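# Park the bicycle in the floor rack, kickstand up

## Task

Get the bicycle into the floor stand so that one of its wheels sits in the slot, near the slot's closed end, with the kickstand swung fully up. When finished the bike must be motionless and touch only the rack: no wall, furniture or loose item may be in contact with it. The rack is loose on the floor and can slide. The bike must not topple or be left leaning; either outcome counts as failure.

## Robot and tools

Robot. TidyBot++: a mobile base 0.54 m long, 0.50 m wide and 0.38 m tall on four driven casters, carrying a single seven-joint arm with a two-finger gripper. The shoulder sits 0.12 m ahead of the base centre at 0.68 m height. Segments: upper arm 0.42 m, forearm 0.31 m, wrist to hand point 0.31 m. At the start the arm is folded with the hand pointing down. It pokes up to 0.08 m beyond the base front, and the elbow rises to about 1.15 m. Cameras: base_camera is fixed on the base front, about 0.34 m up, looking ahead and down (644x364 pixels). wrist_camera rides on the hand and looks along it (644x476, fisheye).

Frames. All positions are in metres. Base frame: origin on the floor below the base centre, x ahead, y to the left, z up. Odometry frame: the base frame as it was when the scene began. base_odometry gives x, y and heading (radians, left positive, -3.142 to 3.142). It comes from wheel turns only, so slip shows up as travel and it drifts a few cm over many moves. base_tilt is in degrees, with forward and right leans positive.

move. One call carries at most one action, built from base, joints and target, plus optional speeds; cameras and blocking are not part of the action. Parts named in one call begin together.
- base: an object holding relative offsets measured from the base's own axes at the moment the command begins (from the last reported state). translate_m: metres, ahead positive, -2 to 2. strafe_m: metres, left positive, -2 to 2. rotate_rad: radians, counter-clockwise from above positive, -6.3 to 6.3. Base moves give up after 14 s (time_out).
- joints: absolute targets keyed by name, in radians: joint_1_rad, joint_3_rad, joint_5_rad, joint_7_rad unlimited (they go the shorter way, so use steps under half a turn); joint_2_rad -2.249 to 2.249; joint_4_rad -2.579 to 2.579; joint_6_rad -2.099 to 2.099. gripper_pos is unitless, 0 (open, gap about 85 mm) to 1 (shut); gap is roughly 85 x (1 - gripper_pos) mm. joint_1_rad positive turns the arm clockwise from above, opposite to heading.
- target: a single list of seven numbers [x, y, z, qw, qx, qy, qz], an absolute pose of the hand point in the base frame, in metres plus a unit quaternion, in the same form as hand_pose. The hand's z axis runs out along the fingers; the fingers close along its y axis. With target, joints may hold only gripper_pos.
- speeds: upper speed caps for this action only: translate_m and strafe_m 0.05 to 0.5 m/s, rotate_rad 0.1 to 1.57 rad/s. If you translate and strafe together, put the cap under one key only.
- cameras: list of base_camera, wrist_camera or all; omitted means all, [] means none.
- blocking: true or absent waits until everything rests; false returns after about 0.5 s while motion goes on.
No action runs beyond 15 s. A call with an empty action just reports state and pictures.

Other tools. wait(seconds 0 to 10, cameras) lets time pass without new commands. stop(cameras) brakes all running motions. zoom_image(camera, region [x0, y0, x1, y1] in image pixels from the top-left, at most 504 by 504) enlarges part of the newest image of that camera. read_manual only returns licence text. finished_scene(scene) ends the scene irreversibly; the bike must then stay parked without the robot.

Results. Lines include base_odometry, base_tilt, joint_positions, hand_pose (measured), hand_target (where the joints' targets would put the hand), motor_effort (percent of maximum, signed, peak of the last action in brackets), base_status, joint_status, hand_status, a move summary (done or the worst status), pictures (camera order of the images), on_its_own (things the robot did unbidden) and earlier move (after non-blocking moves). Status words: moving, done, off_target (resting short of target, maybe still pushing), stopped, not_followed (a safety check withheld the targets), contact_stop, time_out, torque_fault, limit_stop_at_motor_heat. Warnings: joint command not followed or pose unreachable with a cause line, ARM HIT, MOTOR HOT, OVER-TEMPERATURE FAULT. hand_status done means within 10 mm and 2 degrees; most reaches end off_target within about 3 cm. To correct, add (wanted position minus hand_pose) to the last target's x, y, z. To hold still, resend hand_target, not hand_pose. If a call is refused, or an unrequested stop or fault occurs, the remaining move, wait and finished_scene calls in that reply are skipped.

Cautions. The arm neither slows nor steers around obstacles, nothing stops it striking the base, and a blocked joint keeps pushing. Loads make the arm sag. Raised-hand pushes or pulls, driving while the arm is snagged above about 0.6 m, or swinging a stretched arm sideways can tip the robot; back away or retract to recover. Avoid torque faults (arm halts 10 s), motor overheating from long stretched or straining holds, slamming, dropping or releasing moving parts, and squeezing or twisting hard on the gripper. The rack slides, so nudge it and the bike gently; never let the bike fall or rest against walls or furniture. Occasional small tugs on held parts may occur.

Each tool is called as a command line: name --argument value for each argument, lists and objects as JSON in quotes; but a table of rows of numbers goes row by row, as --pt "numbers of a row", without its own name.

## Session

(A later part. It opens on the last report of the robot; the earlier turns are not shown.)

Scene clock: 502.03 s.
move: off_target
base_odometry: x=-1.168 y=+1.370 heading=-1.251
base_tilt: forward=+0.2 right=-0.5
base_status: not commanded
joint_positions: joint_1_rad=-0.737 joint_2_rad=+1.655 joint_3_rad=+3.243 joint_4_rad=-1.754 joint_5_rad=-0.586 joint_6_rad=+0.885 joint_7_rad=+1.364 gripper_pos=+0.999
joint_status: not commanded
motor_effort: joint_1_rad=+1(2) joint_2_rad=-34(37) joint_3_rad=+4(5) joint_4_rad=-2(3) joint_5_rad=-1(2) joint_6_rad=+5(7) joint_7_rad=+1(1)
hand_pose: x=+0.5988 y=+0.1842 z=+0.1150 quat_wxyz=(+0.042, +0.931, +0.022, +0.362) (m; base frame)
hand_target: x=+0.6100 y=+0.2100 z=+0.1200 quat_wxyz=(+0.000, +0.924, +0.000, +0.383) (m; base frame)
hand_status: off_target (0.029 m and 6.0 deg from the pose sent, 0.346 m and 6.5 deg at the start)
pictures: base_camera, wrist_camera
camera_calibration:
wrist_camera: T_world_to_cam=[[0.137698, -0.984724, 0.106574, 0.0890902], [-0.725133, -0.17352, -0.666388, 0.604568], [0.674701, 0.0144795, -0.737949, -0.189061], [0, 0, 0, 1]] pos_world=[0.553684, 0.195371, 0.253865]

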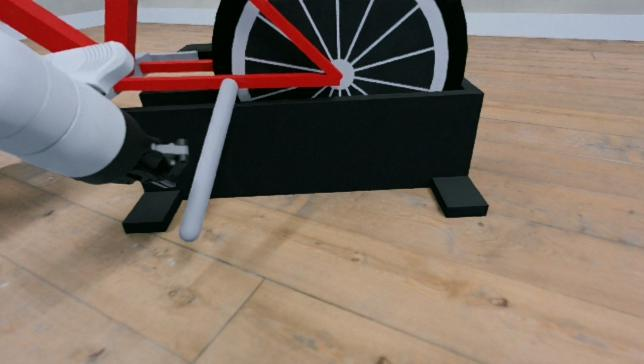

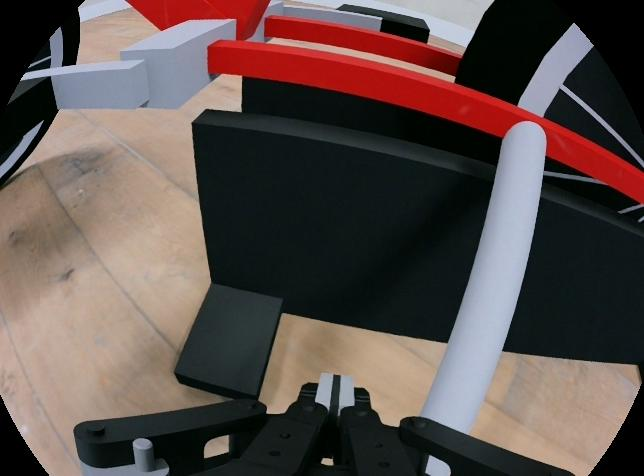

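move --target '[0.62, 0.25, 0.11, 0.271, 0.653, 0.653, 0.271]'

Scene clock: 505.33 s.
move: off_target
base_odometry: x=-1.168 y=+1.370 heading=-1.251
base_tilt: forward=+0.2 right=-0.5
base_status: not commanded
joint_positions: joint_1_rad=-1.187 joint_2_rad=+1.777 joint_3_rad=+3.686 joint_4_rad=-1.647 joint_5_rad=-0.485 joint_6_rad=+0.586 joint_7_rad=+2.095 gripper_pos=+0.999
joint_status: not commanded
motor_effort: joint_1_rad=+0(2) joint_2_rad=-32(34) joint_3_rad=+11(11) joint_4_rad=-4(4) joint_5_rad=-3(3) joint_6_rad=+3(6) joint_7_rad=+1(1)
hand_pose: x=+0.6217 y=+0.2527 z=+0.1188 quat_wxyz=(+0.257, +0.686, +0.609, +0.304) (m; base frame)
hand_target: x=+0.6200 y=+0.2500 z=+0.1100 quat_wxyz=(+0.271, +0.653, +0.653, +0.271) (m; base frame)
hand_status: off_target (0.009 m and 7.5 deg from the pose sent, 0.069 m and 86.0 deg at the start)
pictures: base_camera, wrist_camera
camera_calibration:
wrist_camera: T_world_to_cam=[[0.737217, -0.0204869, 0.675346, -0.531011], [0.00504349, -0.999345, -0.0358212, 0.315447], [0.675637, 0.0298141, -0.736631, -0.20734], [0, 0, 0, 1]] pos_world=[0.529966, 0.310543, 0.217183]

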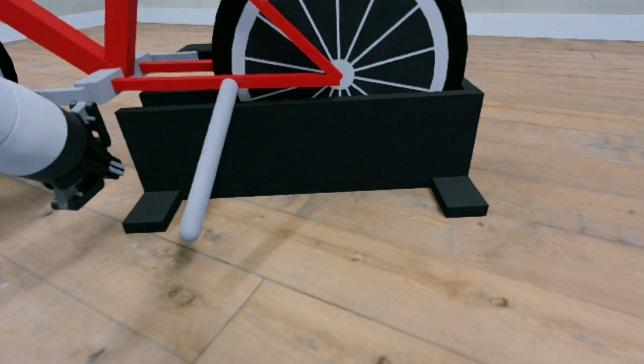

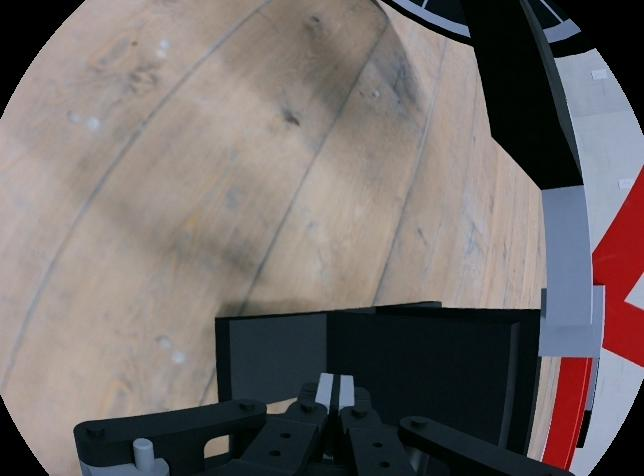

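move --target '[0.61, 0.20, 0.065, 0.271, 0.653, 0.653, 0.271]' --cameras '["base_camera"]'

move --target '[0.61, 0.13, 0.065, 0.271, 0.653, 0.653, 0.271]' --cameras '["base_camera"]'

Scene clock: 507.20 s.
move: off_target
base_odometry: x=-1.168 y=+1.370 heading=-1.251
base_tilt: forward=+0.2 right=-0.5
base_status: not commanded
joint_positions: joint_1_rad=-1.092 joint_2_rad=+1.894 joint_3_rad=+3.649 joint_4_rad=-1.620 joint_5_rad=-0.484 joint_6_rad=+0.637 joint_7_rad=+2.177 gripper_pos=+0.999
joint_status: not commanded
motor_effort: joint_1_rad=+0(3) joint_2_rad=-30(34) joint_3_rad=+10(12) joint_4_rad=-5(6) joint_5_rad=-2(3) joint_6_rad=+4(5) joint_7_rad=+1(1)
hand_pose: x=+0.6082 y=+0.1747 z=+0.0647 quat_wxyz=(+0.278, +0.680, +0.628, +0.257) (m; base frame)
hand_target: x=+0.6100 y=+0.2000 z=+0.0650 quat_wxyz=(+0.271, +0.653, +0.653, +0.271) (m; base frame)
hand_status: off_target (0.025 m and 4.6 deg from the pose sent, 0.076 m and 7.5 deg at the start)
pictures: base_camera

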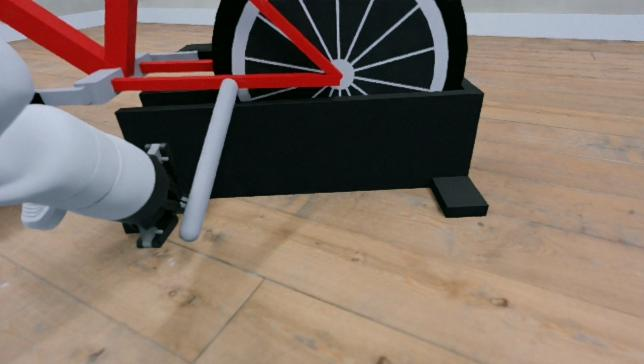

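Scene clock: 508.37 s.
move: off_target
base_odometry: x=-1.168 y=+1.370 heading=-1.251
base_tilt: forward=+0.2 right=-0.5
base_status: not commanded
joint_positions: joint_1_rad=-0.937 joint_2_rad=+1.886 joint_3_rad=+3.577 joint_4_rad=-1.643 joint_5_rad=-0.400 joint_6_rad=+0.856 joint_7_rad=+2.246 gripper_pos=+0.999
joint_status: not commanded
motor_effort: joint_1_rad=+6(6) joint_2_rad=-26(30) joint_3_rad=+12(12) joint_4_rad=-9(10) joint_5_rad=-6(6) joint_6_rad=+2(4) joint_7_rad=+1(1)
hand_pose: x=+0.6217 y=+0.1653 z=+0.0682 quat_wxyz=(+0.256, +0.670, +0.630, +0.299) (m; base frame)
hand_target: x=+0.6100 y=+0.1300 z=+0.0650 quat_wxyz=(+0.271, +0.653, +0.653, +0.271) (m; base frame)
hand_status: off_target (0.037 m and 4.9 deg from the pose sent, 0.045 m and 4.6 deg at the start)
pictures: base_camera

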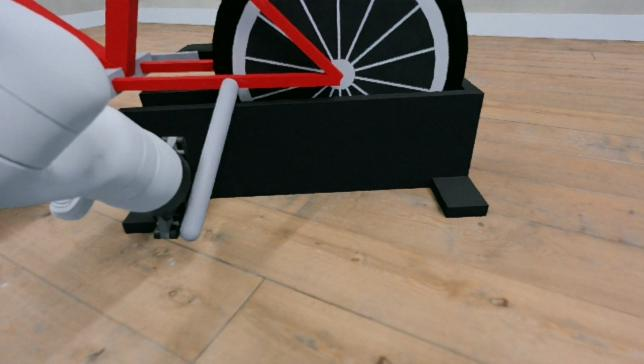

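move --target '[0.60, 0.08, 0.075, 0.271, 0.653, 0.653, 0.271]' --cameras '["base_camera"]'

Scene clock: 510.03 s.
move: off_target
base_odometry: x=-1.168 y=+1.370 heading=-1.251
base_tilt: forward=+0.1 right=-0.5
base_status: not commanded
joint_positions: joint_1_rad=-0.832 joint_2_rad=+1.859 joint_3_rad=+3.532 joint_4_rad=-1.709 joint_5_rad=-0.300 joint_6_rad=+1.045 joint_7_rad=+2.278 gripper_pos=+0.999
joint_status: not commanded
motor_effort: joint_1_rad=+11(12) joint_2_rad=-21(26) joint_3_rad=+14(15) joint_4_rad=-14(15) joint_5_rad=-9(10) joint_6_rad=-2(3) joint_7_rad=+3(3)
hand_pose: x=+0.6247 y=+0.1634 z=+0.0878 quat_wxyz=(+0.236, +0.655, +0.634, +0.337) (m; base frame)
hand_target: x=+0.6000 y=+0.0800 z=+0.0750 quat_wxyz=(+0.271, +0.653, +0.653, +0.271) (m; base frame)
hand_status: off_target (0.088 m and 8.8 deg from the pose sent, 0.088 m and 4.9 deg at the start)
pictures: base_camera

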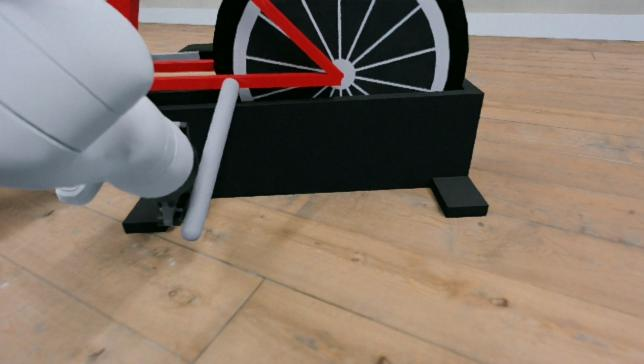

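move --target '[0.58, 0.0, 0.075, 0.271, 0.653, 0.653, 0.271]' --cameras '["base_camera"]'

Scene clock: 512.10 s.
move: off_target
base_odometry: x=-1.168 y=+1.370 heading=-1.251
base_tilt: forward=+0.2 right=-0.5
base_status: not commanded
joint_positions: joint_1_rad=-0.603 joint_2_rad=+1.878 joint_3_rad=+3.512 joint_4_rad=-1.770 joint_5_rad=-0.145 joint_6_rad=+1.275 joint_7_rad=+2.382 gripper_pos=+0.999
joint_status: not commanded
motor_effort: joint_1_rad=+14(16) joint_2_rad=-20(21) joint_3_rad=+13(17) joint_4_rad=-16(17) joint_5_rad=-12(14) joint_6_rad=-3(4) joint_7_rad=+0(3)
hand_pose: x=+0.6259 y=+0.1009 z=+0.0970 quat_wxyz=(+0.235, +0.638, +0.641, +0.356) (m; base frame)
hand_target: x=+0.5800 y=+0.0000 z=+0.0750 quat_wxyz=(+0.271, +0.653, +0.653, +0.271) (m; base frame)
hand_status: off_target (0.113 m and 10.8 deg from the pose sent, 0.170 m and 8.8 deg at the start)
pictures: base_camera

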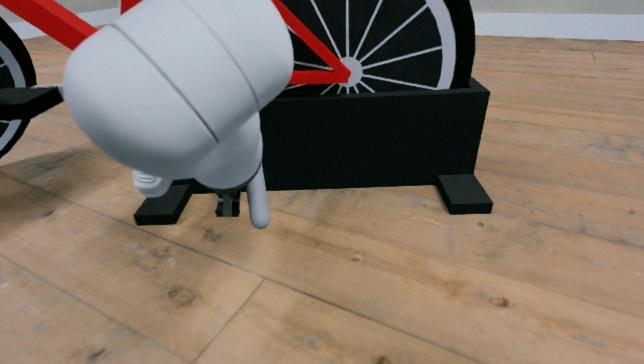

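move --target '[0.58, -0.04, 0.13, 0.271, 0.653, 0.653, 0.271]' --cameras '["base_camera"]'

move --target '[0.60, -0.06, 0.20, 0.271, 0.653, 0.653, 0.271]' --cameras '["base_camera"]'

Scene clock: 514.47 s.
move: off_target
base_odometry: x=-1.168 y=+1.370 heading=-1.251
base_tilt: forward=+0.2 right=-0.5
base_status: not commanded
joint_positions: joint_1_rad=-0.306 joint_2_rad=+1.833 joint_3_rad=+3.541 joint_4_rad=-1.988 joint_5_rad=-0.041 joint_6_rad=+1.342 joint_7_rad=+2.516 gripper_pos=+0.999
joint_status: not commanded
motor_effort: joint_1_rad=+1(16) joint_2_rad=-28(29) joint_3_rad=+6(14) joint_4_rad=-7(16) joint_5_rad=-3(12) joint_6_rad=+4(6) joint_7_rad=+1(1)
hand_pose: x=+0.5684 y=-0.0634 z=+0.1186 quat_wxyz=(+0.273, +0.690, +0.622, +0.248) (m; base frame)
hand_target: x=+0.5800 y=-0.0400 z=+0.1300 quat_wxyz=(+0.271, +0.653, +0.653, +0.271) (m; base frame)
hand_status: off_target (0.028 m and 6.1 deg from the pose sent, 0.152 m and 10.8 deg at the start)
pictures: base_camera

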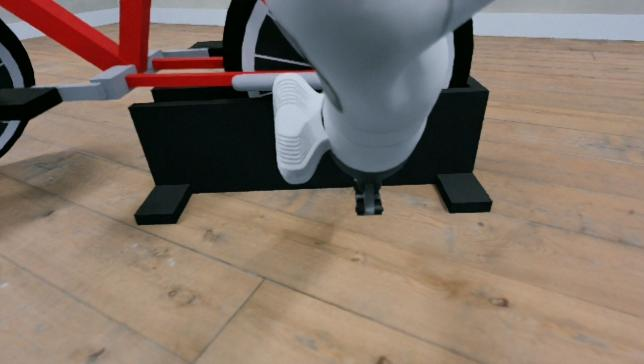

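Scene clock: 515.93 s.
move: off_target
base_odometry: x=-1.168 y=+1.370 heading=-1.251
base_tilt: forward=+0.2 right=-0.5
base_status: not commanded
joint_positions: joint_1_rad=-0.155 joint_2_rad=+1.611 joint_3_rad=+3.538 joint_4_rad=-2.099 joint_5_rad=+0.113 joint_6_rad=+1.342 joint_7_rad=+2.665 gripper_pos=+0.999
joint_status: not commanded
motor_effort: joint_1_rad=+0(2) joint_2_rad=-30(31) joint_3_rad=+6(7) joint_4_rad=-4(8) joint_5_rad=-2(4) joint_6_rad=+5(6) joint_7_rad=+1(1)
hand_pose: x=+0.6053 y=-0.0805 z=+0.1977 quat_wxyz=(+0.283, +0.676, +0.627, +0.263) (m; base frame)
hand_target: x=+0.6000 y=-0.0600 z=+0.2000 quat_wxyz=(+0.271, +0.653, +0.653, +0.271) (m; base frame)
hand_status: off_target (0.021 m and 4.3 deg from the pose sent, 0.087 m and 6.1 deg at the start)
pictures: base_camera

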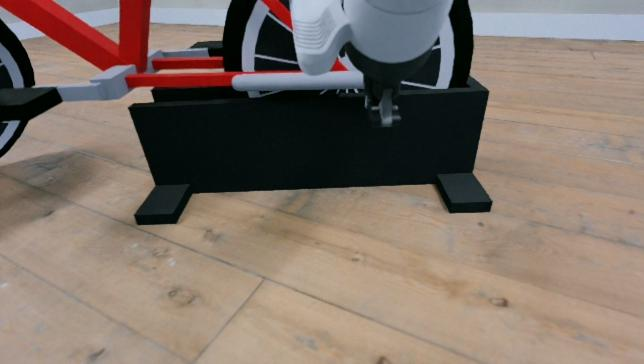

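move --target '[0.45, -0.06, 0.40, 0.271, 0.653, 0.653, 0.271]'

zoom_image --camera "base_camera" --region '[80, 0, 544, 260]'

Scene clock: 518.53 s.
move: off_target
base_odometry: x=-1.168 y=+1.370 heading=-1.251
base_tilt: forward=+0.2 right=-0.5
base_status: not commanded
joint_positions: joint_1_rad=+0.356 joint_2_rad=+1.461 joint_3_rad=+3.395 joint_4_rad=-2.567 joint_5_rad=+0.437 joint_6_rad=+1.901 joint_7_rad=+3.380 gripper_pos=+0.999
joint_status: not commanded
motor_effort: joint_1_rad=+0(2) joint_2_rad=-27(30) joint_3_rad=+0(6) joint_4_rad=-8(9) joint_5_rad=+1(3) joint_6_rad=+7(8) joint_7_rad=+1(1)
hand_pose: x=+0.5290 y=-0.1136 z=+0.3627 quat_wxyz=(+0.368, +0.596, +0.645, +0.306) (m; base frame)
hand_target: x=+0.5402 y=-0.1007 z=+0.3880 quat_wxyz=(+0.387, +0.569, +0.646, +0.330) (m; base frame)
hand_status: off_target (0.102 m and 13.5 deg from the pose sent, 0.256 m and 4.3 deg at the start; a joint's target at an end of its range on 43 of 43 steps)
pictures: base_camera, wrist_camera
camera_calibration:
wrist_camera: T_world_to_cam=[[0.601409, 0.200041, 0.773493, -0.573603], [0.0824003, -0.978515, 0.188995, -0.161475], [0.794681, -0.0499273, -0.604971, -0.073842], [0, 0, 0, 1]] pos_world=[0.416956, -0.0469489, 0.429523]

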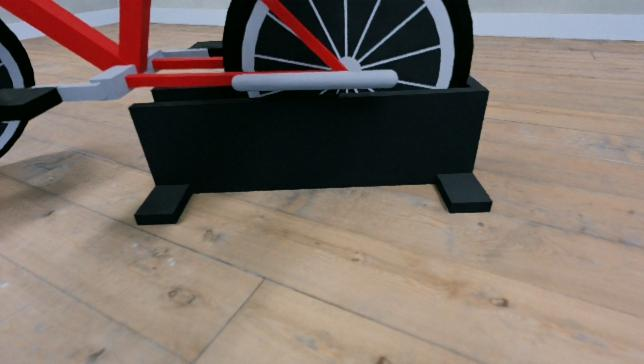

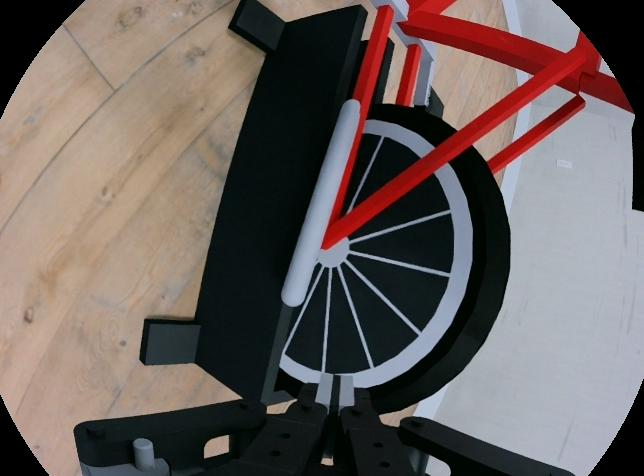

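Scaled by 1.086.

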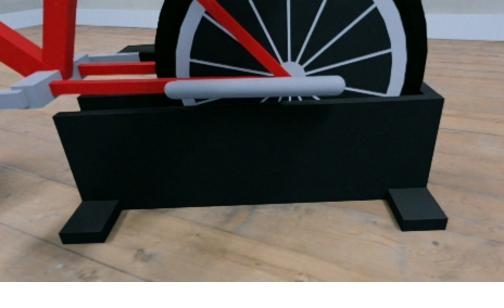

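move --base '{"translate_m": -0.3}'

zoom_image --camera "base_camera" --region '[300, 0, 480, 120]'

Scene clock: 520.97 s.
move: done
base_odometry: x=-1.263 y=+1.655 heading=-1.251
base_tilt: forward=+0.2 right=-0.5
base_status: done
joint_positions: joint_1_rad=+0.360 joint_2_rad=+1.459 joint_3_rad=+3.393 joint_4_rad=-2.573 joint_5_rad=+0.439 joint_6_rad=+1.906 joint_7_rad=+3.382 gripper_pos=+0.999
joint_status: not commanded
motor_effort: joint_1_rad=+0(2) joint_2_rad=-26(28) joint_3_rad=+0(1) joint_4_rad=-8(10) joint_5_rad=+1(3) joint_6_rad=+7(8) joint_7_rad=+1(1)
hand_pose: x=+0.5285 y=-0.1139 z=+0.3651 quat_wxyz=(+0.369, +0.597, +0.643, +0.307) (m; base frame)
hand_target: x=+0.5402 y=-0.1007 z=+0.3880 quat_wxyz=(+0.387, +0.569, +0.646, +0.330) (m; base frame)
hand_status: not commanded
pictures: base_camera, wrist_camera
camera_calibration:
wrist_camera: T_world_to_cam=[[0.600004, 0.196079, 0.775596, -0.575542], [0.0782423, -0.979233, 0.187032, -0.1594], [0.796162, -0.0515355, -0.602885, -0.0738199], [0, 0, 0, 1]] pos_world=[0.416572, -0.0470422, 0.431696]

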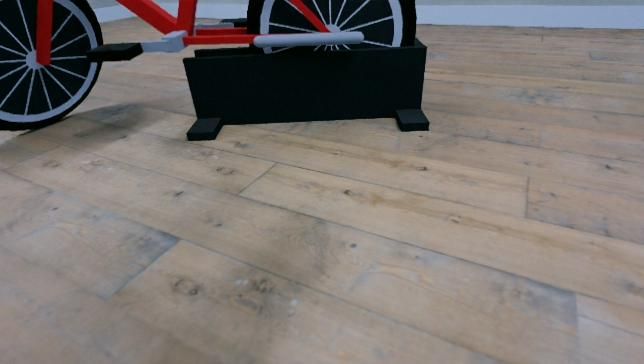

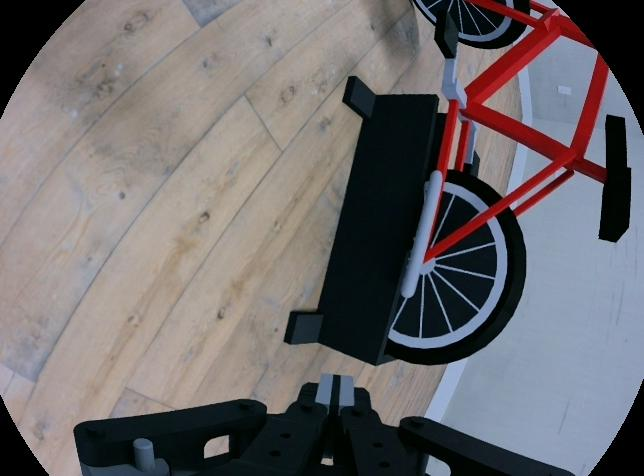

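Scaled by 2.800.

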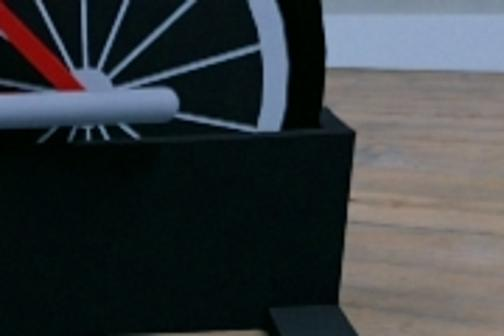

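finished_scene --scene 1

The scene is finished: the task was done.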